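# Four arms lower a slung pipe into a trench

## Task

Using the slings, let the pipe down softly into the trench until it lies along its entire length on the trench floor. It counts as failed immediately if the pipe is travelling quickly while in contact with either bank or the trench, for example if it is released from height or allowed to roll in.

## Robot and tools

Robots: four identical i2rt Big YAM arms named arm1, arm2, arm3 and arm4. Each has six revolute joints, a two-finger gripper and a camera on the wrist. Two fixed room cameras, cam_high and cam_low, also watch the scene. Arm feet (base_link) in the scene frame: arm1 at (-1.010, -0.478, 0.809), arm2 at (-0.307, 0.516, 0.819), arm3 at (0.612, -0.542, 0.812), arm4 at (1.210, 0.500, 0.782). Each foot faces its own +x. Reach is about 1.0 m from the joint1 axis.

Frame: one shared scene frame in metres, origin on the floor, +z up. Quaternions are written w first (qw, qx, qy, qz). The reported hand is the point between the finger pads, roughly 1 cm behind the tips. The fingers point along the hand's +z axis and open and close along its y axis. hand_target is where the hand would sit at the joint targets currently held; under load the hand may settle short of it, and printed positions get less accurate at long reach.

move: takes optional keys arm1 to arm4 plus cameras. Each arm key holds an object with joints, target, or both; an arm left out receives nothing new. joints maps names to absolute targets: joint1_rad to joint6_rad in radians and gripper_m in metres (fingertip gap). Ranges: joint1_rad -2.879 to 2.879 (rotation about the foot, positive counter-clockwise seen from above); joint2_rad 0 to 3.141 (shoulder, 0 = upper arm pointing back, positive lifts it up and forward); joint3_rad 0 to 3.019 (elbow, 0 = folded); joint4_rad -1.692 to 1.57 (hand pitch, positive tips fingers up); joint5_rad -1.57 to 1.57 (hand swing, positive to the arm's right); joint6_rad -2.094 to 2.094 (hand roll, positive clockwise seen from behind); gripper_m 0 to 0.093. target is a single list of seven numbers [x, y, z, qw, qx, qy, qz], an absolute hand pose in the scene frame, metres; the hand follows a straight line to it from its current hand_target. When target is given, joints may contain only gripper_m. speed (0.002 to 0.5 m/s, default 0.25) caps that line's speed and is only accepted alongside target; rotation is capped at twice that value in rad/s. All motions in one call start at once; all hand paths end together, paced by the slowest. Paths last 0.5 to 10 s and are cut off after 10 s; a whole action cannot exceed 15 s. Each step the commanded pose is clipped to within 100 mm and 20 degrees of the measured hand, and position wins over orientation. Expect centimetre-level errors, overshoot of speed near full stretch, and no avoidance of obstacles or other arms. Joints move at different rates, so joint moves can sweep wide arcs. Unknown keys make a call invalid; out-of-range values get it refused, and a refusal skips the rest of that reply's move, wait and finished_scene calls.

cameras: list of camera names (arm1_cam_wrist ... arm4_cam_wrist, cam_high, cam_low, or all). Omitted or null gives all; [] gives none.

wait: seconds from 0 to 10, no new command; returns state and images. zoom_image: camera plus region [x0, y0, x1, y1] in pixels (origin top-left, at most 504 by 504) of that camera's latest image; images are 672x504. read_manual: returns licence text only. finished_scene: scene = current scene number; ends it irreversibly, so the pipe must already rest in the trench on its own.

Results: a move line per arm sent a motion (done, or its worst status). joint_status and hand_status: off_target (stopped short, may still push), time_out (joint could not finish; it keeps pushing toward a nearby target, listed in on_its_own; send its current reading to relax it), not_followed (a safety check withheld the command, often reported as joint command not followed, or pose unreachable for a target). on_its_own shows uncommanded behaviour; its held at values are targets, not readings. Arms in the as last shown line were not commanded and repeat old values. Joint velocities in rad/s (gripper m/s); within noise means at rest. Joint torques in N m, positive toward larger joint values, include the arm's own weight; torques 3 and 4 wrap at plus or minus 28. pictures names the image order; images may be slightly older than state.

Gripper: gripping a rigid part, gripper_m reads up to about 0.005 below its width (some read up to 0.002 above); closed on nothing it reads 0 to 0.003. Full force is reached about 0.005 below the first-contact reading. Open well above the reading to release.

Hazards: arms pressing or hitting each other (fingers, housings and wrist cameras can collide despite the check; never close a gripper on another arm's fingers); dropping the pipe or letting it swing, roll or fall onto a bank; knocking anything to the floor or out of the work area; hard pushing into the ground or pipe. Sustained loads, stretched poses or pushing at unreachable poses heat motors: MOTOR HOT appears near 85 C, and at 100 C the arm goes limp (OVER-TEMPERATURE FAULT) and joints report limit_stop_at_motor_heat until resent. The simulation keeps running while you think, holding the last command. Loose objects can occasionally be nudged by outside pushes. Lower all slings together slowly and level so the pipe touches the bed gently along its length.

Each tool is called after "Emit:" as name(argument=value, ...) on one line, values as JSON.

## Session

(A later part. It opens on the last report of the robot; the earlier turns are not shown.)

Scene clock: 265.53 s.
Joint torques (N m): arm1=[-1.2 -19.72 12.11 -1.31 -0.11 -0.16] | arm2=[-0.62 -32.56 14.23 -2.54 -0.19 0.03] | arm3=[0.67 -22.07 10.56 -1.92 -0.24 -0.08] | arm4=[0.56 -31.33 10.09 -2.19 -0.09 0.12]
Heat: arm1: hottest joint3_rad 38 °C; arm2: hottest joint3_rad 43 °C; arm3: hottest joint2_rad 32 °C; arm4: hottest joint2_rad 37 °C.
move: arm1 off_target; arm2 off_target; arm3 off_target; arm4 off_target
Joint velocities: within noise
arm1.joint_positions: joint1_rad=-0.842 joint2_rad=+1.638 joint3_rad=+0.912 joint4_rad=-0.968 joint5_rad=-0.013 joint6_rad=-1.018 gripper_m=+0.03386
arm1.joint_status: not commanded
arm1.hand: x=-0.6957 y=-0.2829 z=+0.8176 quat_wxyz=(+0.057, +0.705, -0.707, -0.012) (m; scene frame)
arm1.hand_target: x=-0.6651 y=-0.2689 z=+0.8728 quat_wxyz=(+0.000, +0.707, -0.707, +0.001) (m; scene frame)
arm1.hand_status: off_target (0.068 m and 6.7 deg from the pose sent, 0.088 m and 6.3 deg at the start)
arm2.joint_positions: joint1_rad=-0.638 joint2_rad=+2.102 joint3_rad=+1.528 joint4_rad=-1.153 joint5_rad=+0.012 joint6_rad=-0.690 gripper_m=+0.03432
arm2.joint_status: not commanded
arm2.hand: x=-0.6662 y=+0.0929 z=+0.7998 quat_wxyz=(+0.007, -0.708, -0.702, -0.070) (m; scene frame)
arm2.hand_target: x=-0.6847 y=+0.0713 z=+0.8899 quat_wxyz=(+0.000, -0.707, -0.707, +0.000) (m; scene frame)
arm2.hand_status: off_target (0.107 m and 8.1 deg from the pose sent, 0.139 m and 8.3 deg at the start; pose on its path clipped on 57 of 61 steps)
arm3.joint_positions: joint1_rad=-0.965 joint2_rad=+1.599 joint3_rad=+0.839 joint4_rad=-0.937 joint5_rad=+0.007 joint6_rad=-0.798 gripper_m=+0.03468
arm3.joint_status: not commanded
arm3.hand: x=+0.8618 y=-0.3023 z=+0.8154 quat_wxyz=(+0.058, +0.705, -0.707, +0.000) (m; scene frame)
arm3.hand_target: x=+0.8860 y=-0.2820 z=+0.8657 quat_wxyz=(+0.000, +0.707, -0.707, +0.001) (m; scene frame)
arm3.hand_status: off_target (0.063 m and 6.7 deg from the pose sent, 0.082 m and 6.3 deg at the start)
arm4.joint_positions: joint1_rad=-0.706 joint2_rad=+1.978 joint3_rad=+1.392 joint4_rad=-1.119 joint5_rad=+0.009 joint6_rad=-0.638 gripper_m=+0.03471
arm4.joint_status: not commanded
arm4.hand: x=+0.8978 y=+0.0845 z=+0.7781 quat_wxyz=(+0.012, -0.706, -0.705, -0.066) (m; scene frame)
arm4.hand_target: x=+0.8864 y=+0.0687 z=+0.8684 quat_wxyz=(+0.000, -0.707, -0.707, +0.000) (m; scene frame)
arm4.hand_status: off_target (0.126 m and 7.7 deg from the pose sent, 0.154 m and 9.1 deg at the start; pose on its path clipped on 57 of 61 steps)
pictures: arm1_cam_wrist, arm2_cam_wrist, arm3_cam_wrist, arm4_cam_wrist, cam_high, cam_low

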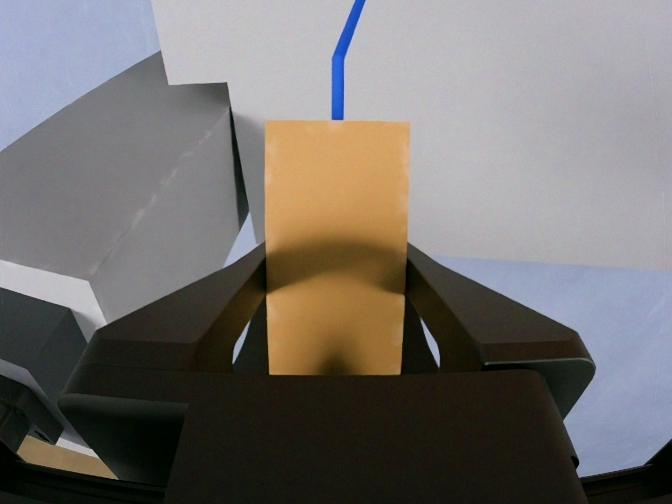

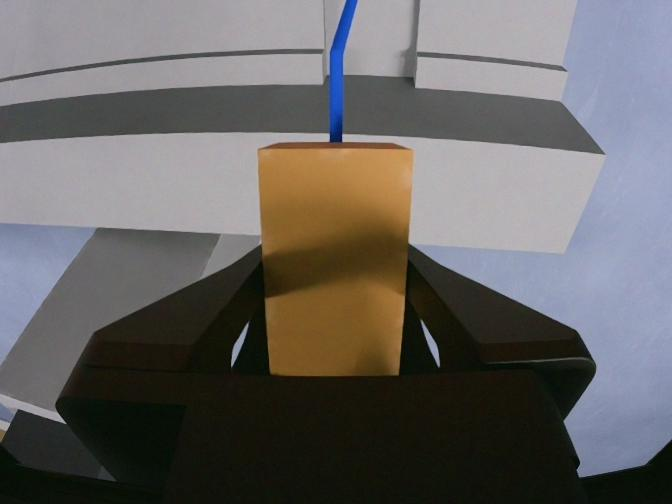

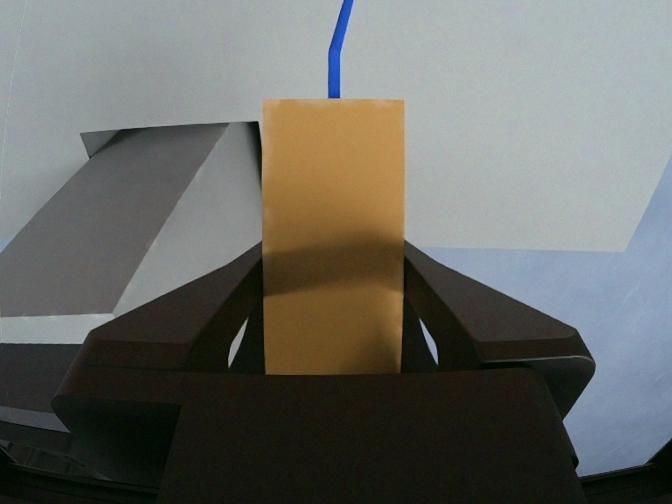

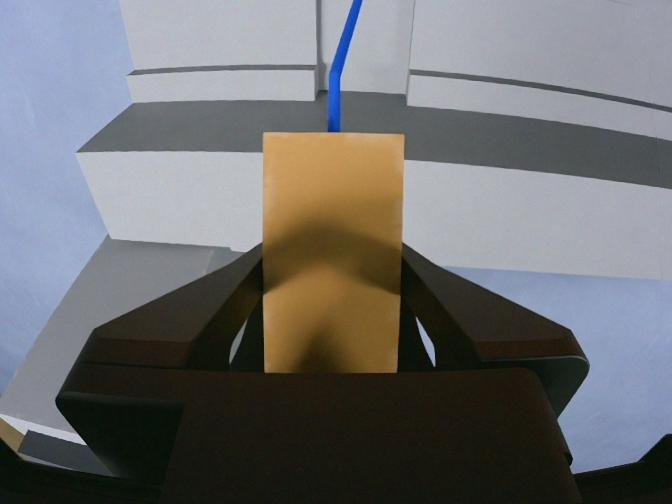

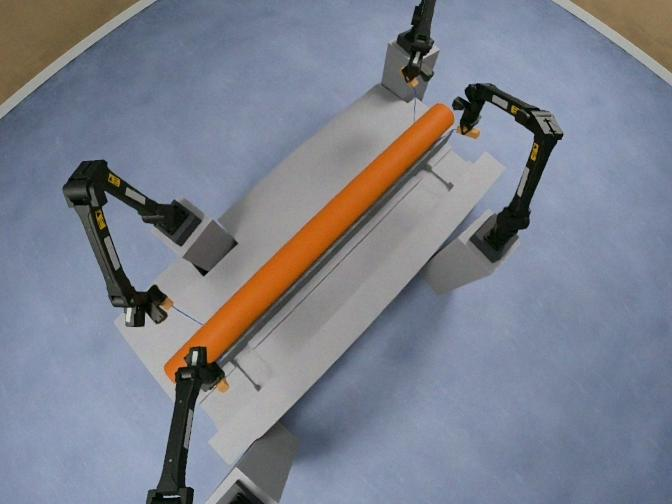

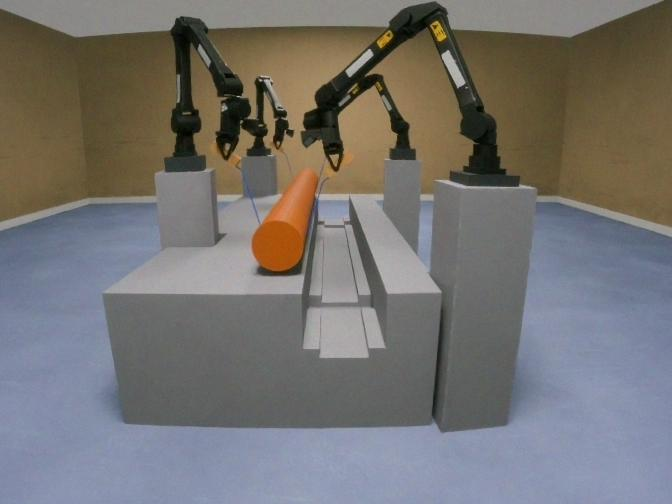

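Emit:
move(arm1={"target": [-0.664, -0.170, 0.898, 0, 0.7071, -0.7071, 0], "speed": 0.08}, arm2={"target": [-0.690, 0.170, 0.895, 0, 0.7071, 0.7071, 0], "speed": 0.08}, arm3={"target": [0.886, -0.180, 0.892, 0, 0.7071, -0.7071, 0], "speed": 0.08}, arm4={"target": [0.882, 0.165, 0.890, 0, 0.7071, 0.7071, 0], "speed": 0.08})

Scene clock: 274.17 s.
Joint torques (N m): arm1=[-0.97 -19.66 13.97 -1.4 -0.06 -0.08] | arm2=[-2.55 -27.46 10.58 -1.14 -0.28 -0.04] | arm3=[0.91 -23.3 11.84 -1.66 -0.2 0.01] | arm4=[-0.91 -26.7 8.75 -1.32 -0.18 -0.19]
Heat: arm1: hottest joint3_rad 38 °C; arm2: hottest joint3_rad 43 °C; arm3: hottest joint2_rad 32 °C; arm4: hottest joint2_rad 36 °C.
move: arm1 off_target; arm2 off_target; arm3 off_target; arm4 off_target
Joint velocities: within noise
arm1.joint_positions: joint1_rad=-0.666 joint2_rad=+1.699 joint3_rad=+1.091 joint4_rad=-1.066 joint5_rad=-0.015 joint6_rad=-0.848 gripper_m=+0.03386
arm1.joint_status: not commanded
arm1.hand: x=-0.6940 y=-0.1933 z=+0.8455 quat_wxyz=(+0.049, +0.707, -0.705, -0.003) (m; scene frame)
arm1.hand_target: x=-0.6670 y=-0.1726 z=+0.8978 quat_wxyz=(-0.001, +0.707, -0.707, +0.000) (m; scene frame)
arm1.hand_status: off_target (0.065 m and 5.7 deg from the pose sent, 0.142 m and 6.7 deg at the start)
arm2.joint_positions: joint1_rad=-0.743 joint2_rad=+1.908 joint3_rad=+1.319 joint4_rad=-1.109 joint5_rad=+0.018 joint6_rad=-0.809 gripper_m=+0.03432
arm2.joint_status: not commanded
arm2.hand: x=-0.6679 y=+0.1736 z=+0.8355 quat_wxyz=(+0.002, -0.704, -0.708, -0.057) (m; scene frame)
arm2.hand_target: x=-0.6882 y=+0.1714 z=+0.8927 quat_wxyz=(+0.001, -0.707, -0.707, +0.000) (m; scene frame)
arm2.hand_status: off_target (0.064 m and 6.5 deg from the pose sent, 0.125 m and 8.1 deg at the start)
arm3.joint_positions: joint1_rad=-0.806 joint2_rad=+1.712 joint3_rad=+1.075 joint4_rad=-1.047 joint5_rad=+0.004 joint6_rad=-0.643 gripper_m=+0.03468
arm3.joint_status: not commanded
arm3.hand: x=+0.8647 y=-0.2054 z=+0.8404 quat_wxyz=(+0.051, +0.707, -0.705, +0.008) (m; scene frame)
arm3.hand_target: x=+0.8840 y=-0.1826 z=+0.8913 quat_wxyz=(+0.000, +0.707, -0.707, +0.000) (m; scene frame)
arm3.hand_status: off_target (0.061 m and 5.9 deg from the pose sent, 0.146 m and 6.7 deg at the start)
arm4.joint_positions: joint1_rad=-0.818 joint2_rad=+1.769 joint3_rad=+1.195 joint4_rad=-1.119 joint5_rad=+0.014 joint6_rad=-0.740 gripper_m=+0.03471
arm4.joint_status: not commanded
arm4.hand: x=+0.8975 y=+0.1705 z=+0.8183 quat_wxyz=(+0.007, -0.710, -0.702, -0.062) (m; scene frame)
arm4.hand_target: x=+0.8840 y=+0.1667 z=+0.8851 quat_wxyz=(+0.002, -0.707, -0.707, +0.000) (m; scene frame)
arm4.hand_status: off_target (0.074 m and 7.1 deg from the pose sent, 0.139 m and 7.7 deg at the start)
pictures: arm1_cam_wrist, arm2_cam_wrist, arm3_cam_wrist, arm4_cam_wrist, cam_high, cam_low

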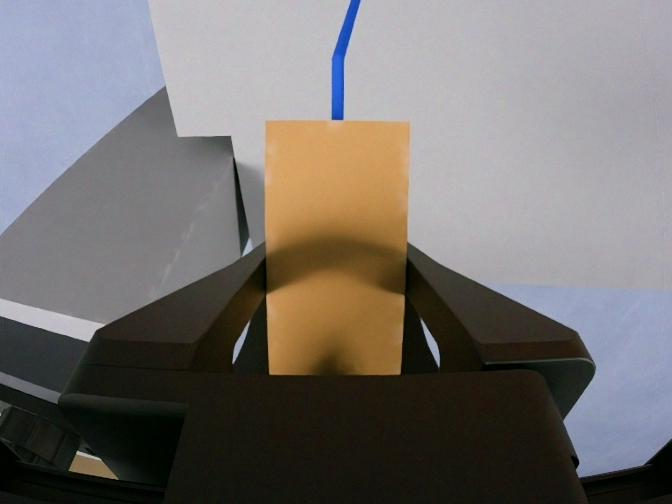

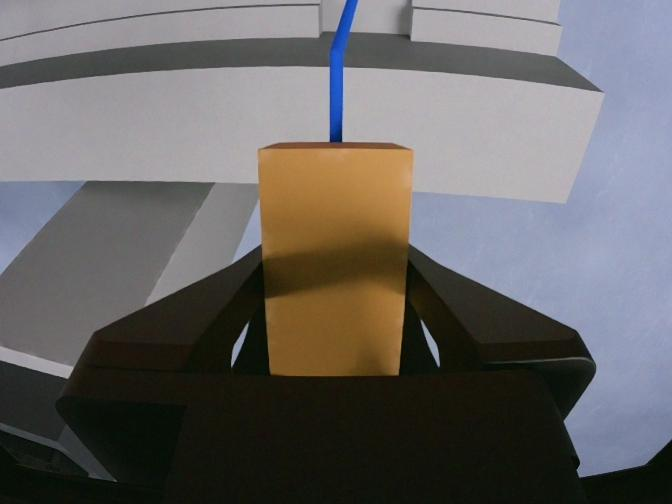

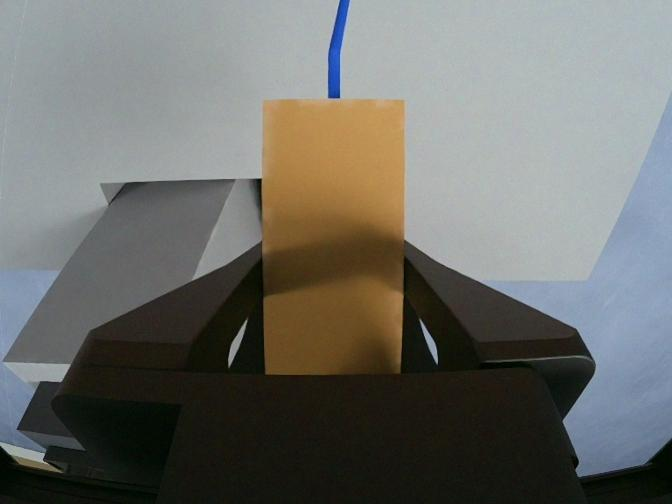

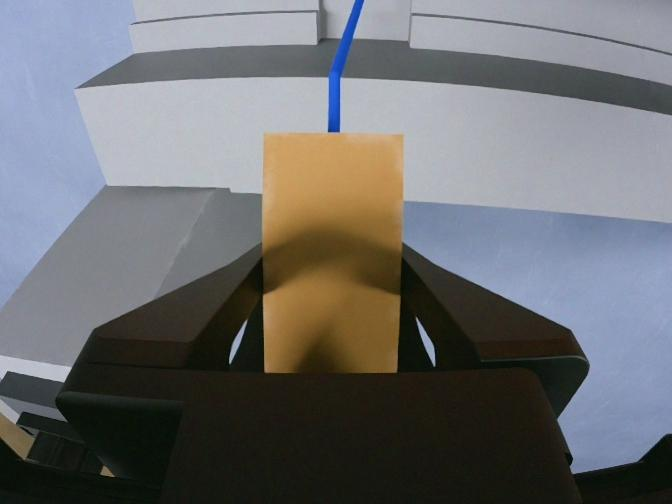

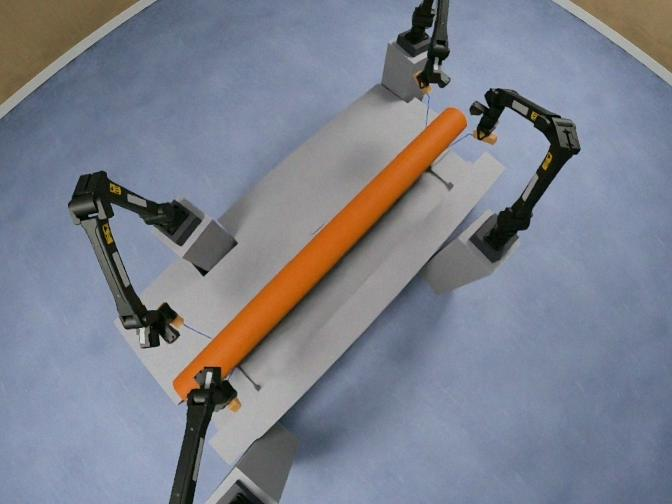

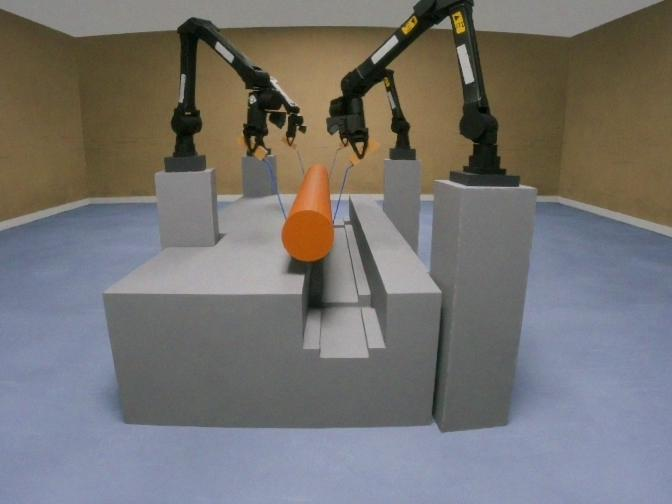

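Emit:
zoom_image(camera="cam_low", region=[220, 120, 440, 370])

Emit:
zoom_image(camera="cam_high", region=[150, 80, 520, 450])

Scaled by 2.016.

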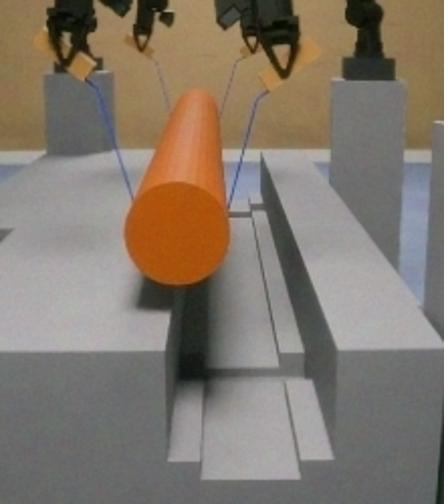

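Scaled by 1.362.

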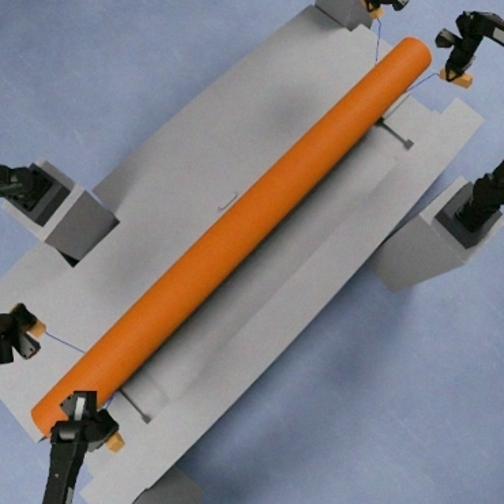

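Emit:
move(arm1={"target": [-0.664, -0.077, 0.903, 0, 0.7071, -0.7071, 0], "speed": 0.08}, arm2={"target": [-0.688, 0.266, 0.890, 0, 0.7071, 0.7071, 0], "speed": 0.08}, arm3={"target": [0.886, -0.077, 0.898, 0, 0.7071, -0.7071, 0], "speed": 0.08}, arm4={"target": [0.884, 0.271, 0.890, 0, 0.7071, 0.7071, 0], "speed": 0.08})

Emit:
zoom_image(camera="cam_low", region=[220, 120, 440, 370])

Emit:
zoom_image(camera="cam_high", region=[330, 60, 530, 260])

Emit:
zoom_image(camera="cam_high", region=[130, 260, 330, 460])

Scene clock: 293.57 s.
Joint torques (N m): arm1=[-1.14 -23.3 14.46 -1.29 -0.15 -0.08] | arm2=[-2.78 -23.41 10.26 -1.02 -0.17 -0.08] | arm3=[0.85 -28.81 12.26 -1.8 -0.2 -0.02] | arm4=[-1.2 -21.83 8.79 -1.07 0.01 -0.18]
Heat: arm1: hottest joint3_rad 40 °C; arm2: hottest joint2_rad 42 °C; arm3: hottest joint3_rad 34 °C; arm4: hottest joint3_rad 36 °C.
move: arm1 off_target; arm2 off_target; arm3 off_target; arm4 off_target
Joint velocities: within noise
arm1.joint_positions: joint1_rad=-0.535 joint2_rad=+1.860 joint3_rad=+1.301 joint4_rad=-1.132 joint5_rad=-0.015 joint6_rad=-0.715 gripper_m=+0.03386
arm1.joint_status: not commanded
arm1.hand: x=-0.6922 y=-0.1068 z=+0.8371 quat_wxyz=(+0.059, +0.706, -0.706, +0.005) (m; scene frame)
arm1.hand_target: x=-0.6677 y=-0.0812 z=+0.9027 quat_wxyz=(-0.001, +0.707, -0.707, +0.000) (m; scene frame)
arm1.hand_status: off_target (0.078 m and 6.8 deg from the pose sent, 0.133 m and 5.7 deg at the start)
arm2.joint_positions: joint1_rad=-0.892 joint2_rad=+1.757 joint3_rad=+1.124 joint4_rad=-1.049 joint5_rad=+0.016 joint6_rad=-0.962 gripper_m=+0.03432
arm2.joint_status: not commanded
arm2.hand: x=-0.6669 y=+0.2648 z=+0.8441 quat_wxyz=(-0.007, -0.703, -0.710, -0.049) (m; scene frame)
arm2.hand_target: x=-0.6865 y=+0.2666 z=+0.8884 quat_wxyz=(+0.001, -0.707, -0.707, +0.000) (m; scene frame)
arm2.hand_status: off_target (0.051 m and 5.8 deg from the pose sent, 0.109 m and 6.5 deg at the start)
arm3.joint_positions: joint1_rad=-0.693 joint2_rad=+1.919 joint3_rad=+1.355 joint4_rad=-1.134 joint5_rad=+0.003 joint6_rad=-0.529 gripper_m=+0.03468
arm3.joint_status: not commanded
arm3.hand: x=+0.8679 y=-0.1052 z=+0.8324 quat_wxyz=(+0.056, +0.706, -0.705, +0.015) (m; scene frame)
arm3.hand_target: x=+0.8837 y=-0.0807 z=+0.8971 quat_wxyz=(-0.001, +0.707, -0.707, +0.000) (m; scene frame)
arm3.hand_status: off_target (0.074 m and 6.7 deg from the pose sent, 0.142 m and 5.9 deg at the start)
arm4.joint_positions: joint1_rad=-0.997 joint2_rad=+1.579 joint3_rad=+0.994 joint4_rad=-1.099 joint5_rad=+0.008 joint6_rad=-0.923 gripper_m=+0.03471
arm4.joint_status: not commanded
arm4.hand: x=+0.9006 y=+0.2723 z=+0.8347 quat_wxyz=(-0.006, -0.709, -0.703, -0.057) (m; scene frame)
arm4.hand_target: x=+0.8857 y=+0.2718 z=+0.8863 quat_wxyz=(+0.001, -0.707, -0.707, +0.000) (m; scene frame)
arm4.hand_status: off_target (0.058 m and 6.6 deg from the pose sent, 0.124 m and 7.1 deg at the start)
pictures: arm1_cam_wrist, arm2_cam_wrist, arm3_cam_wrist, arm4_cam_wrist, cam_high, cam_low

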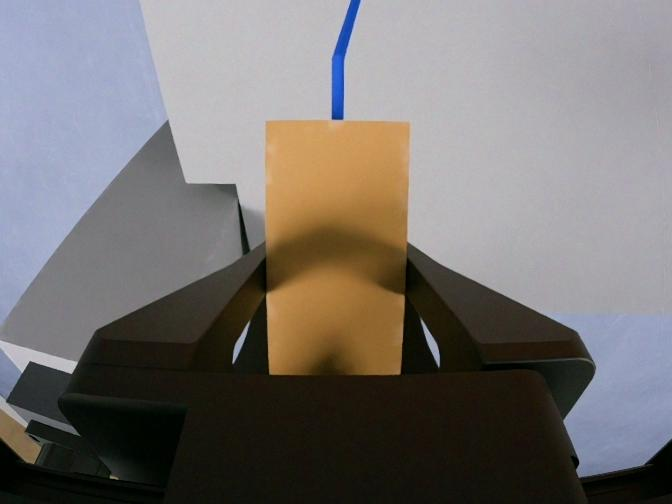

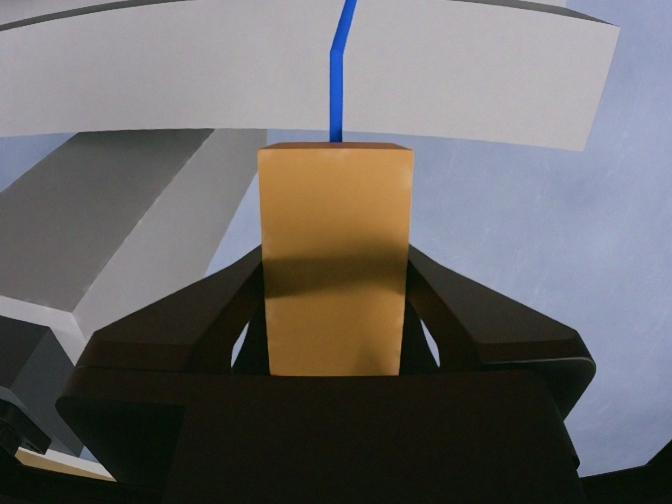

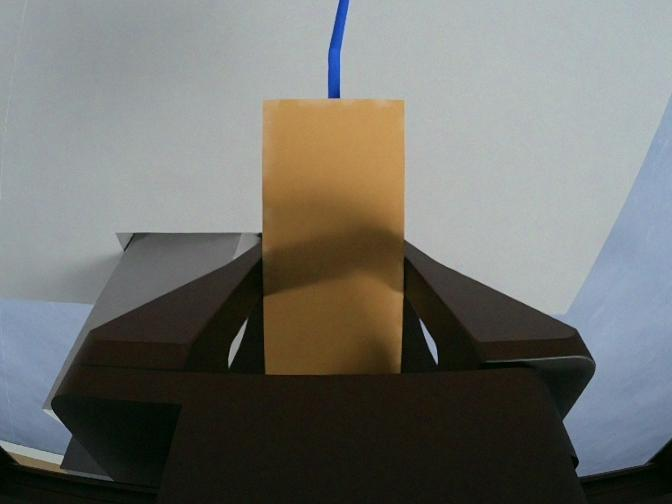

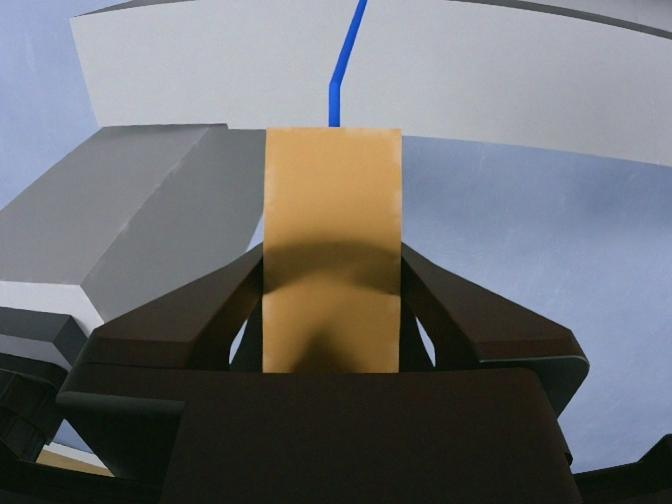

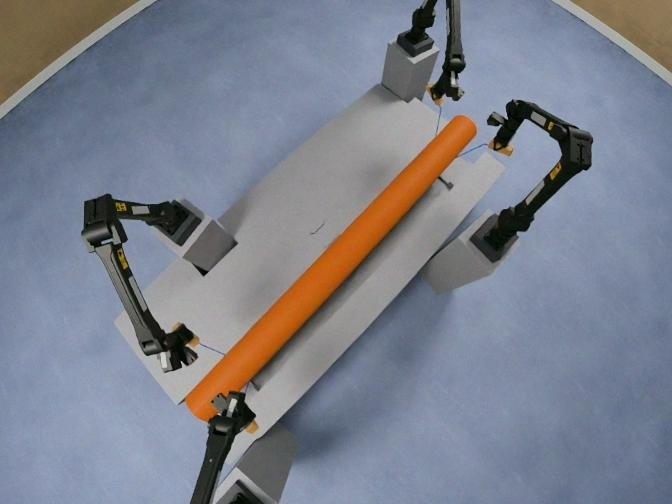

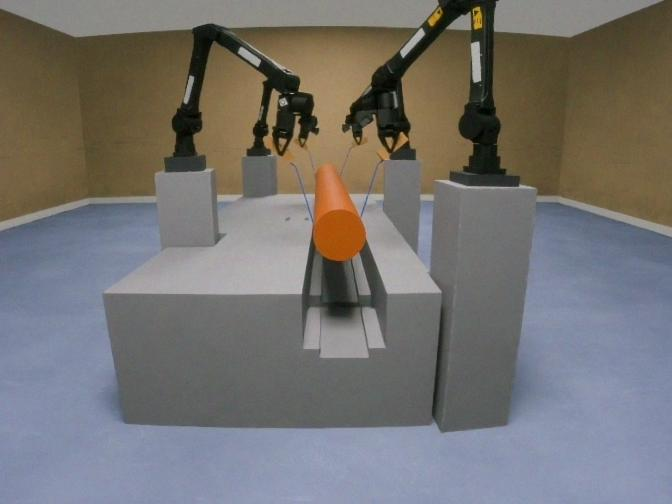

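Scaled by 2.016.

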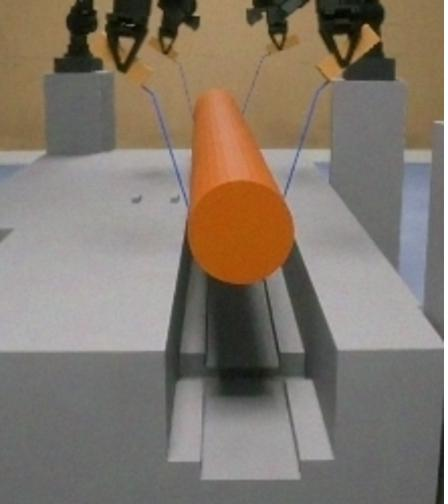

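Scaled by 2.520.

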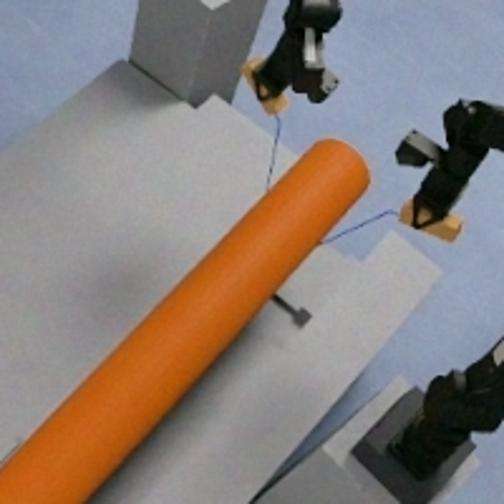

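Scaled by 2.520.

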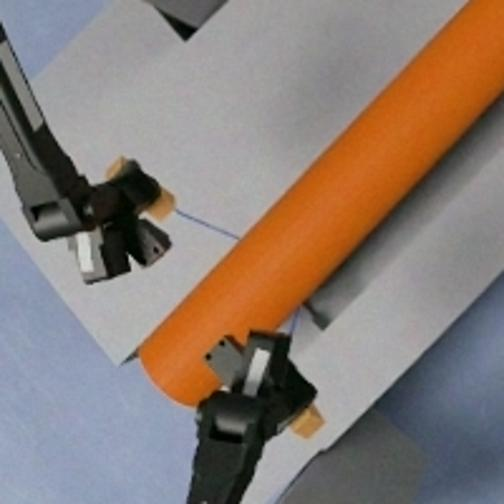

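Emit:
move(arm1={"target": [-0.668, -0.070, 0.803, 0, 0.7071, -0.7071, 0], "speed": 0.07}, arm2={"target": [-0.687, 0.277, 0.789, 0, 0.7071, 0.7071, 0], "speed": 0.07}, arm3={"target": [0.884, -0.072, 0.798, 0, 0.7071, -0.7071, 0], "speed": 0.07}, arm4={"target": [0.885, 0.281, 0.787, 0, 0.7071, 0.7071, 0], "speed": 0.07}, cameras=["cam_high", "cam_low"])

Emit:
zoom_image(camera="cam_low", region=[220, 120, 440, 370])

Emit:
zoom_image(camera="cam_high", region=[330, 60, 530, 260])

Scene clock: 311.37 s.
Joint torques (N m): arm1=[-0.62 -24.59 8.66 -0.1 -0.14 -0.05] | arm2=[-2.9 -21.3 8.05 -0.77 -0.18 -0.05] | arm3=[1.03 -30.04 7.47 -0.73 -0.19 0.01] | arm4=[-1.26 -19.08 6.8 -0.62 -0.02 -0.15]
Heat: arm1: hottest joint3_rad 47 °C; arm2: hottest joint2_rad 41 °C; arm3: hottest joint2_rad 36 °C; arm4: hottest joint3_rad 37 °C.
move: arm1 off_target; arm2 off_target; arm3 off_target; arm4 off_target
Joint velocities: within noise
arm1.joint_positions: joint1_rad=-0.519 joint2_rad=+2.008 joint3_rad=+1.287 joint4_rad=-0.939 joint5_rad=-0.015 joint6_rad=-0.701 gripper_m=+0.03387
arm1.joint_status: not commanded
arm1.hand: x=-0.6847 y=-0.0875 z=+0.7575 quat_wxyz=(+0.044, +0.707, -0.705, +0.005) (m; scene frame)
arm1.hand_target: x=-0.6690 y=-0.0713 z=+0.8022 quat_wxyz=(+0.000, +0.707, -0.707, +0.000) (m; scene frame)
arm1.hand_status: off_target (0.052 m and 5.0 deg from the pose sent, 0.056 m and 6.8 deg at the start)
arm2.joint_positions: joint1_rad=-0.912 joint2_rad=+1.882 joint3_rad=+1.016 joint4_rad=-0.788 joint5_rad=+0.016 joint6_rad=-0.987 gripper_m=+0.03432
arm2.joint_status: not commanded
arm2.hand: x=-0.6635 y=+0.2761 z=+0.7582 quat_wxyz=(-0.006, -0.701, -0.712, -0.036) (m; scene frame)
arm2.hand_target: x=-0.6861 y=+0.2775 z=+0.7882 quat_wxyz=(+0.001, -0.707, -0.707, +0.000) (m; scene frame)
arm2.hand_status: off_target (0.039 m and 4.3 deg from the pose sent, 0.060 m and 5.8 deg at the start)
arm3.joint_positions: joint1_rad=-0.687 joint2_rad=+2.062 joint3_rad=+1.329 joint4_rad=-0.937 joint5_rad=+0.003 joint6_rad=-0.523 gripper_m=+0.03468
arm3.joint_status: not commanded
arm3.hand: x=+0.8723 y=-0.0916 z=+0.7493 quat_wxyz=(+0.043, +0.707, -0.706, +0.012) (m; scene frame)
arm3.hand_target: x=+0.8833 y=-0.0734 z=+0.7968 quat_wxyz=(+0.000, +0.707, -0.707, +0.000) (m; scene frame)
arm3.hand_status: off_target (0.054 m and 5.1 deg from the pose sent, 0.050 m and 6.7 deg at the start)
arm4.joint_positions: joint1_rad=-1.016 joint2_rad=+1.694 joint3_rad=+0.859 joint4_rad=-0.816 joint5_rad=+0.008 joint6_rad=-0.948 gripper_m=+0.03471
arm4.joint_status: not commanded
arm4.hand: x=+0.9057 y=+0.2844 z=+0.7509 quat_wxyz=(-0.005, -0.707, -0.706, -0.041) (m; scene frame)
arm4.hand_target: x=+0.8858 y=+0.2814 z=+0.7853 quat_wxyz=(+0.001, -0.707, -0.707, +0.000) (m; scene frame)
arm4.hand_status: off_target (0.042 m and 4.7 deg from the pose sent, 0.051 m and 6.6 deg at the start)
pictures: cam_high, cam_low

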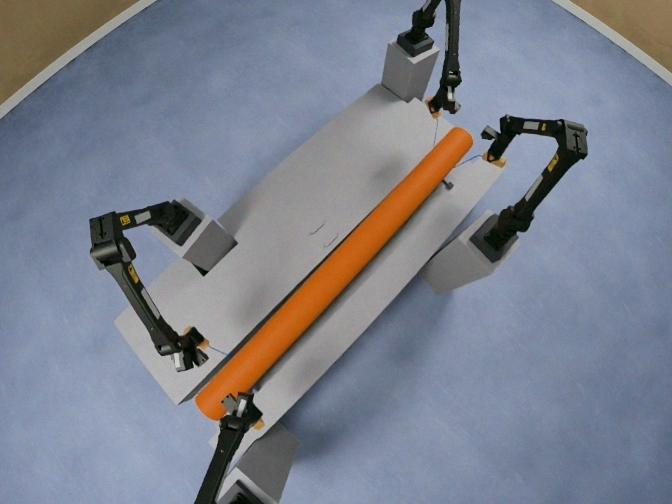

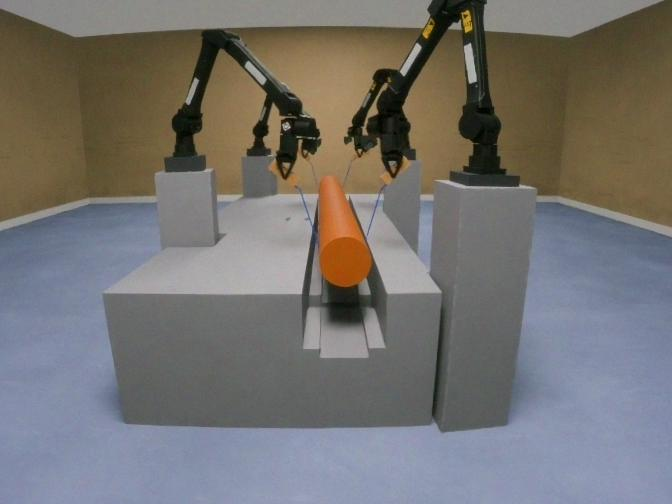

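Scaled by 2.016.

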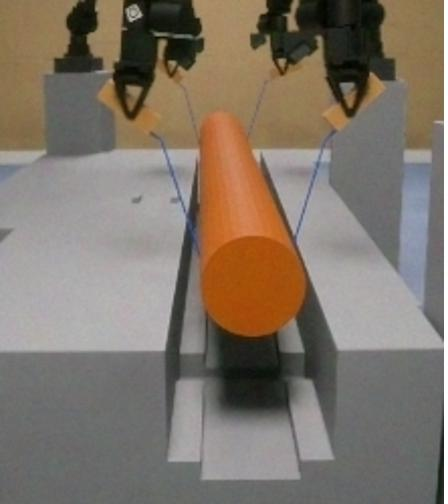

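Scaled by 2.520.

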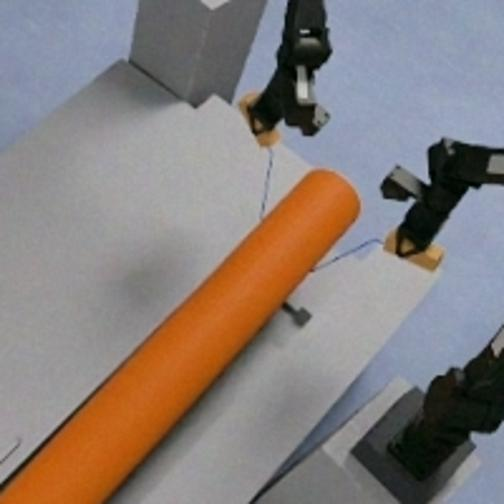

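Emit:
zoom_image(camera="cam_low", region=[290, 150, 390, 250])

Emit:
zoom_image(camera="cam_high", region=[410, 100, 510, 200])

Emit:
zoom_image(camera="cam_low", region=[290, 220, 410, 340])

Scaled by 5.040.

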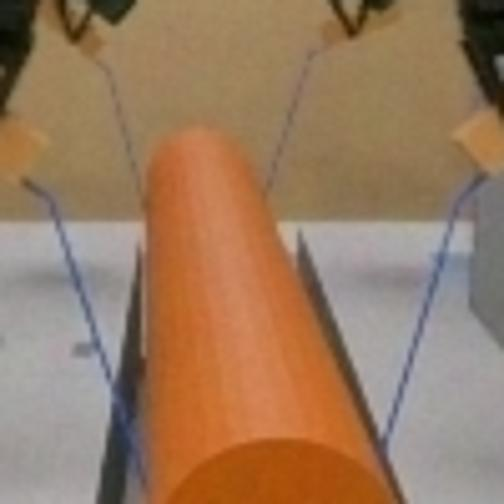

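Scaled by 5.040.

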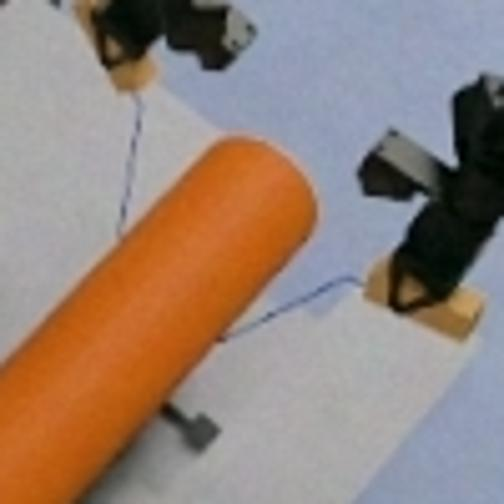

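Scaled by 4.200.

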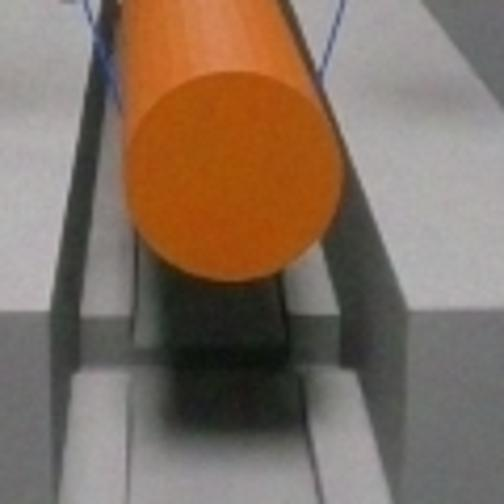

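Emit:
move(arm1={"target": [-0.670, -0.058, 0.695, 0, 0.7071, -0.7071, 0], "speed": 0.07}, arm2={"target": [-0.686, 0.291, 0.682, 0, 0.7071, 0.7071, 0], "speed": 0.07}, arm3={"target": [0.884, -0.083, 0.705, 0, 0.7071, -0.7071, 0], "speed": 0.07}, arm4={"target": [0.887, 0.274, 0.692, 0, 0.7071, 0.7071, 0], "speed": 0.07}, cameras=["cam_high", "cam_low"])

Emit:
zoom_image(camera="cam_low", region=[290, 150, 410, 270])

Emit:
zoom_image(camera="cam_low", region=[280, 240, 410, 370])

Emit:
zoom_image(camera="cam_high", region=[410, 100, 510, 200])

Scene clock: 338.27 s.
Joint torques (N m): arm1=[-0.73 -25.05 7.21 0.01 -0.11 0.02] | arm2=[-3.08 -21.95 4.9 -0.75 -0.18 -0.08] | arm3=[0.32 -30.27 5.57 -0.64 -0.14 -0.11] | arm4=[-0.15 -19.84 3.99 -0.46 -0.01 0.04]
Heat: arm1: hottest joint3_rad 43 °C; arm2: hottest joint2_rad 38 °C; arm3: hottest joint3_rad 36 °C; arm4: hottest joint3_rad 36 °C.
move: arm1 off_target; arm2 off_target; arm3 off_target; arm4 off_target
Joint velocities: within noise
arm1.joint_positions: joint1_rad=-0.498 joint2_rad=+2.200 joint3_rad=+1.278 joint4_rad=-0.727 joint5_rad=-0.015 joint6_rad=-0.682 gripper_m=+0.03387
arm1.joint_status: not commanded
arm1.hand: x=-0.6900 y=-0.0796 z=+0.6567 quat_wxyz=(+0.038, +0.708, -0.705, +0.005) (m; scene frame)
arm1.hand_target: x=-0.6707 y=-0.0590 z=+0.6947 quat_wxyz=(+0.000, +0.707, -0.707, +0.000) (m; scene frame)
arm1.hand_status: off_target (0.048 m and 4.4 deg from the pose sent, 0.071 m and 5.0 deg at the start)
arm2.joint_positions: joint1_rad=-0.940 joint2_rad=+2.104 joint3_rad=+0.981 joint4_rad=-0.515 joint5_rad=+0.016 joint6_rad=-1.016 gripper_m=+0.03432
arm2.joint_status: not commanded
arm2.hand: x=-0.6640 y=+0.2886 z=+0.6563 quat_wxyz=(-0.005, -0.701, -0.712, -0.028) (m; scene frame)
arm2.hand_target: x=-0.6855 y=+0.2912 z=+0.6811 quat_wxyz=(+0.001, -0.707, -0.707, +0.000) (m; scene frame)
arm2.hand_status: off_target (0.034 m and 3.4 deg from the pose sent, 0.081 m and 4.3 deg at the start)
arm3.joint_positions: joint1_rad=-0.687 joint2_rad=+2.200 joint3_rad=+1.274 joint4_rad=-0.729 joint5_rad=+0.003 joint6_rad=-0.522 gripper_m=+0.03468
arm3.joint_status: not commanded
arm3.hand: x=+0.8669 y=-0.1006 z=+0.6636 quat_wxyz=(+0.036, +0.707, -0.707, +0.010) (m; scene frame)
arm3.hand_target: x=+0.8835 y=-0.0840 z=+0.7037 quat_wxyz=(+0.000, +0.707, -0.707, +0.000) (m; scene frame)
arm3.hand_status: off_target (0.048 m and 4.2 deg from the pose sent, 0.047 m and 5.1 deg at the start)
arm4.joint_positions: joint1_rad=-1.016 joint2_rad=+1.914 joint3_rad=+0.832 joint4_rad=-0.549 joint5_rad=+0.006 joint6_rad=-0.949 gripper_m=+0.03471
arm4.joint_status: not commanded
arm4.hand: x=+0.9024 y=+0.2810 z=+0.6627 quat_wxyz=(-0.005, -0.707, -0.706, -0.031) (m; scene frame)
arm4.hand_target: x=+0.8875 y=+0.2742 z=+0.6903 quat_wxyz=(+0.000, -0.707, -0.707, +0.000) (m; scene frame)
arm4.hand_status: off_target (0.034 m and 3.6 deg from the pose sent, 0.063 m and 4.7 deg at the start)
pictures: cam_high, cam_low

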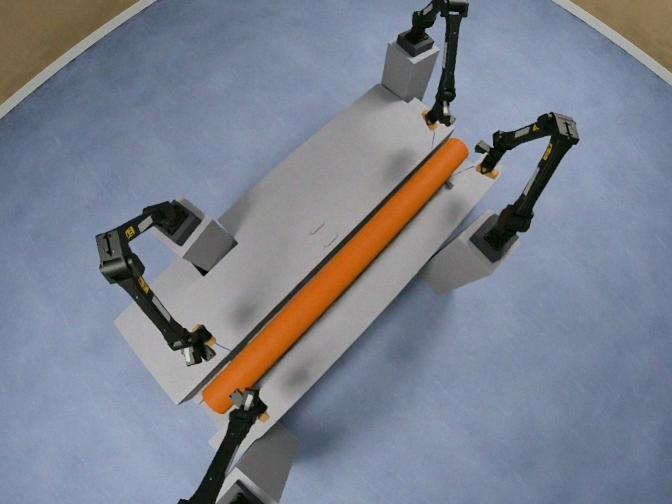

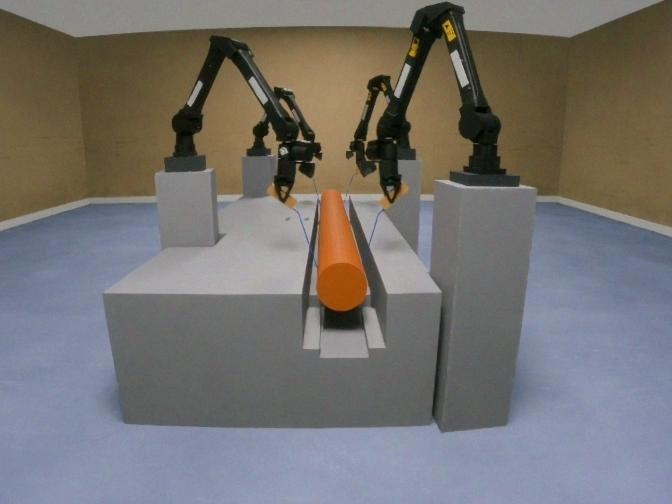

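Scaled by 4.200.

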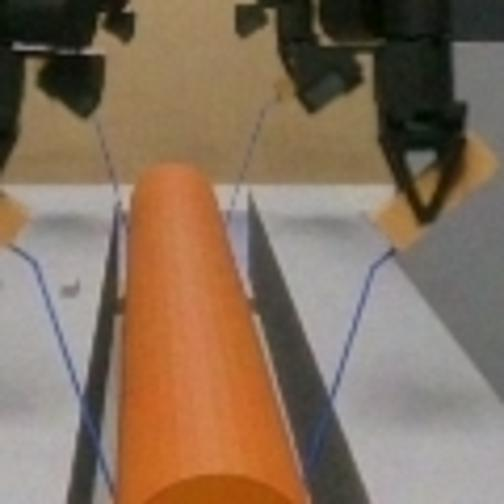

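Scaled by 3.877.

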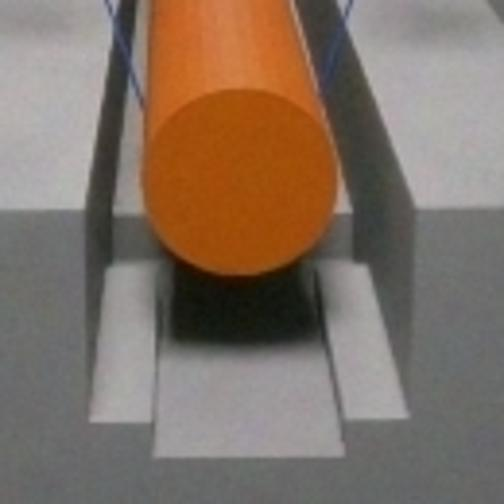

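Scaled by 5.040.

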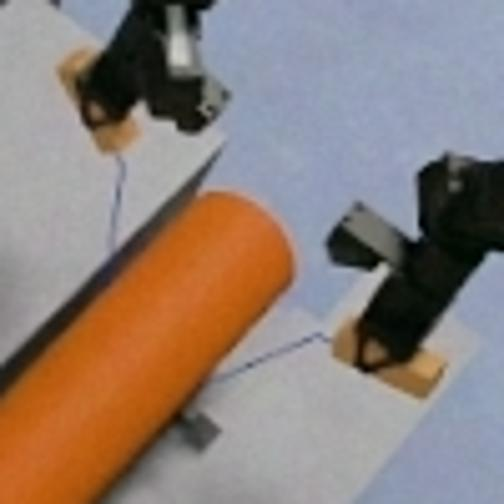

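Emit:
move(arm1={"target": [-0.664, -0.040, 0.643, 0, 0.7071, -0.7071, 0], "speed": 0.05}, arm2={"target": [-0.690, 0.310, 0.631, 0, 0.7071, 0.7071, 0], "speed": 0.05}, arm3={"target": [0.887, -0.081, 0.652, 0, 0.7071, -0.7071, 0], "speed": 0.05}, arm4={"target": [0.884, 0.277, 0.639, 0, 0.7071, 0.7071, 0], "speed": 0.05}, cameras=["cam_high", "cam_low"])

Emit:
zoom_image(camera="cam_low", region=[290, 150, 410, 270])

Emit:
zoom_image(camera="cam_low", region=[280, 240, 410, 370])

Emit:
zoom_image(camera="cam_high", region=[410, 100, 510, 200])

Scene clock: 351.80 s.
Joint torques (N m): arm1=[-1.2 -24.88 7.73 -0.18 -0.03 -0.01] | arm2=[-3.14 -22.12 3.79 -0.81 -0.16 -0.04] | arm3=[-0.09 -29.33 6.24 -0.84 -0.14 -0.15] | arm4=[-1.03 -20.01 3.26 -0.39 0.05 -0.08]
Heat: arm1: hottest joint3_rad 41 °C; arm2: hottest joint2_rad 40 °C; arm3: hottest joint2_rad 38 °C; arm4: hottest joint3_rad 35 °C.
move: arm1 off_target; arm2 off_target; arm3 off_target; arm4 off_target
Joint velocities: within noise
arm1.joint_positions: joint1_rad=-0.483 joint2_rad=+2.322 joint3_rad=+1.334 joint4_rad=-0.664 joint5_rad=-0.016 joint6_rad=-0.669 gripper_m=+0.03387
arm1.joint_status: not commanded
arm1.hand: x=-0.6896 y=-0.0677 z=+0.6067 quat_wxyz=(+0.039, +0.709, -0.704, +0.005) (m; scene frame)
arm1.hand_target: x=-0.6649 y=-0.0415 z=+0.6434 quat_wxyz=(+0.000, +0.707, -0.707, +0.000) (m; scene frame)
arm1.hand_status: off_target (0.052 m and 4.5 deg from the pose sent, 0.049 m and 4.4 deg at the start)
arm2.joint_positions: joint1_rad=-0.983 joint2_rad=+2.224 joint3_rad=+0.981 joint4_rad=-0.393 joint5_rad=+0.016 joint6_rad=-1.060 gripper_m=+0.03432
arm2.joint_status: not commanded
arm2.hand: x=-0.6657 y=+0.3076 z=+0.6067 quat_wxyz=(-0.006, -0.701, -0.713, -0.027) (m; scene frame)
arm2.hand_target: x=-0.6895 y=+0.3104 z=+0.6300 quat_wxyz=(+0.001, -0.707, -0.707, +0.000) (m; scene frame)
arm2.hand_status: off_target (0.034 m and 3.3 deg from the pose sent, 0.042 m and 3.4 deg at the start)
arm3.joint_positions: joint1_rad=-0.687 joint2_rad=+2.300 joint3_rad=+1.274 joint4_rad=-0.632 joint5_rad=+0.003 joint6_rad=-0.522 gripper_m=+0.03468
arm3.joint_status: not commanded
arm3.hand: x=+0.8636 y=-0.1063 z=+0.6130 quat_wxyz=(+0.037, +0.707, -0.706, +0.010) (m; scene frame)
arm3.hand_target: x=+0.8865 y=-0.0823 z=+0.6516 quat_wxyz=(+0.000, +0.707, -0.707, +0.001) (m; scene frame)
arm3.hand_status: off_target (0.052 m and 4.4 deg from the pose sent, 0.030 m and 4.2 deg at the start)
arm4.joint_positions: joint1_rad=-1.016 joint2_rad=+2.049 joint3_rad=+0.832 joint4_rad=-0.410 joint5_rad=+0.005 joint6_rad=-0.949 gripper_m=+0.03471
arm4.joint_status: not commanded
arm4.hand: x=+0.9050 y=+0.2825 z=+0.6127 quat_wxyz=(-0.004, -0.707, -0.706, -0.029) (m; scene frame)
arm4.hand_target: x=+0.8845 y=+0.2773 z=+0.6378 quat_wxyz=(+0.001, -0.707, -0.707, +0.000) (m; scene frame)
arm4.hand_status: off_target (0.034 m and 3.4 deg from the pose sent, 0.030 m and 3.6 deg at the start)
pictures: cam_high, cam_low

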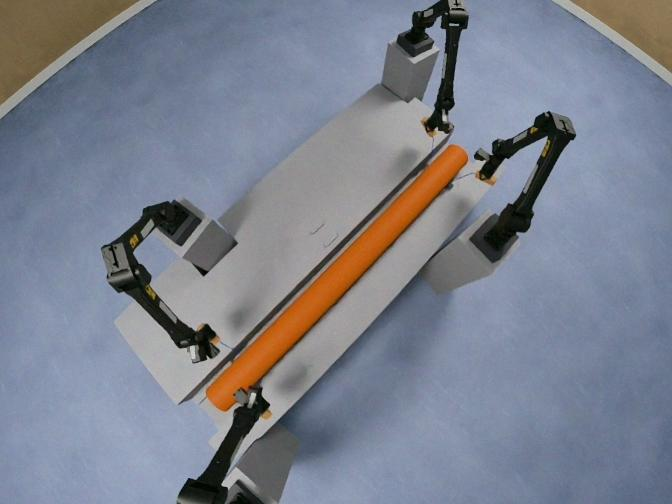

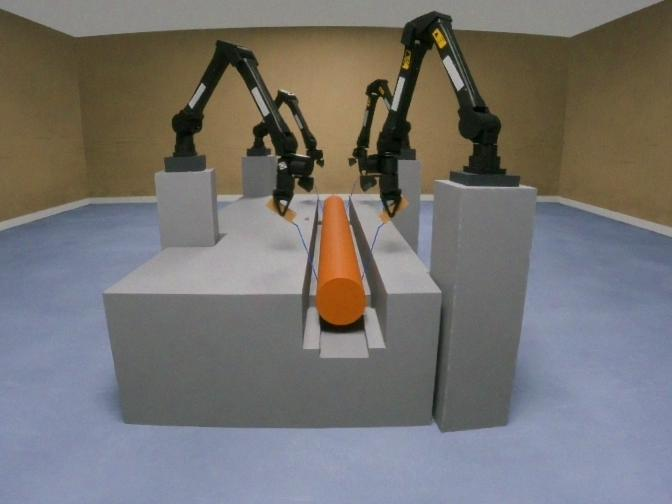

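Scaled by 4.200.

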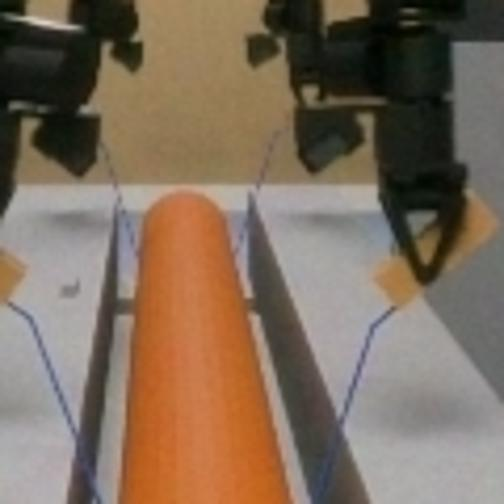

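Scaled by 3.877.

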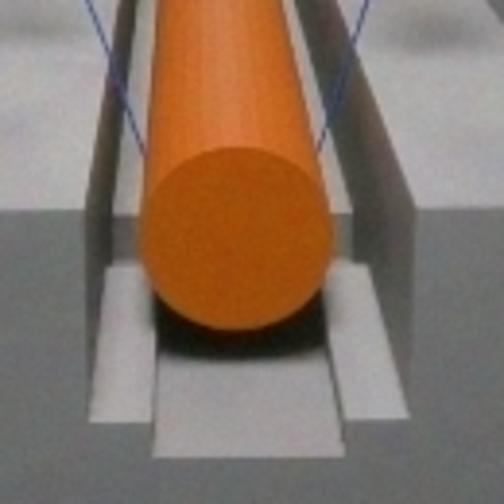

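Scaled by 5.040.

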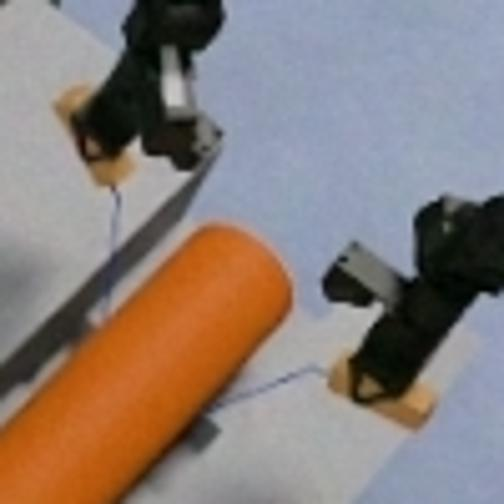

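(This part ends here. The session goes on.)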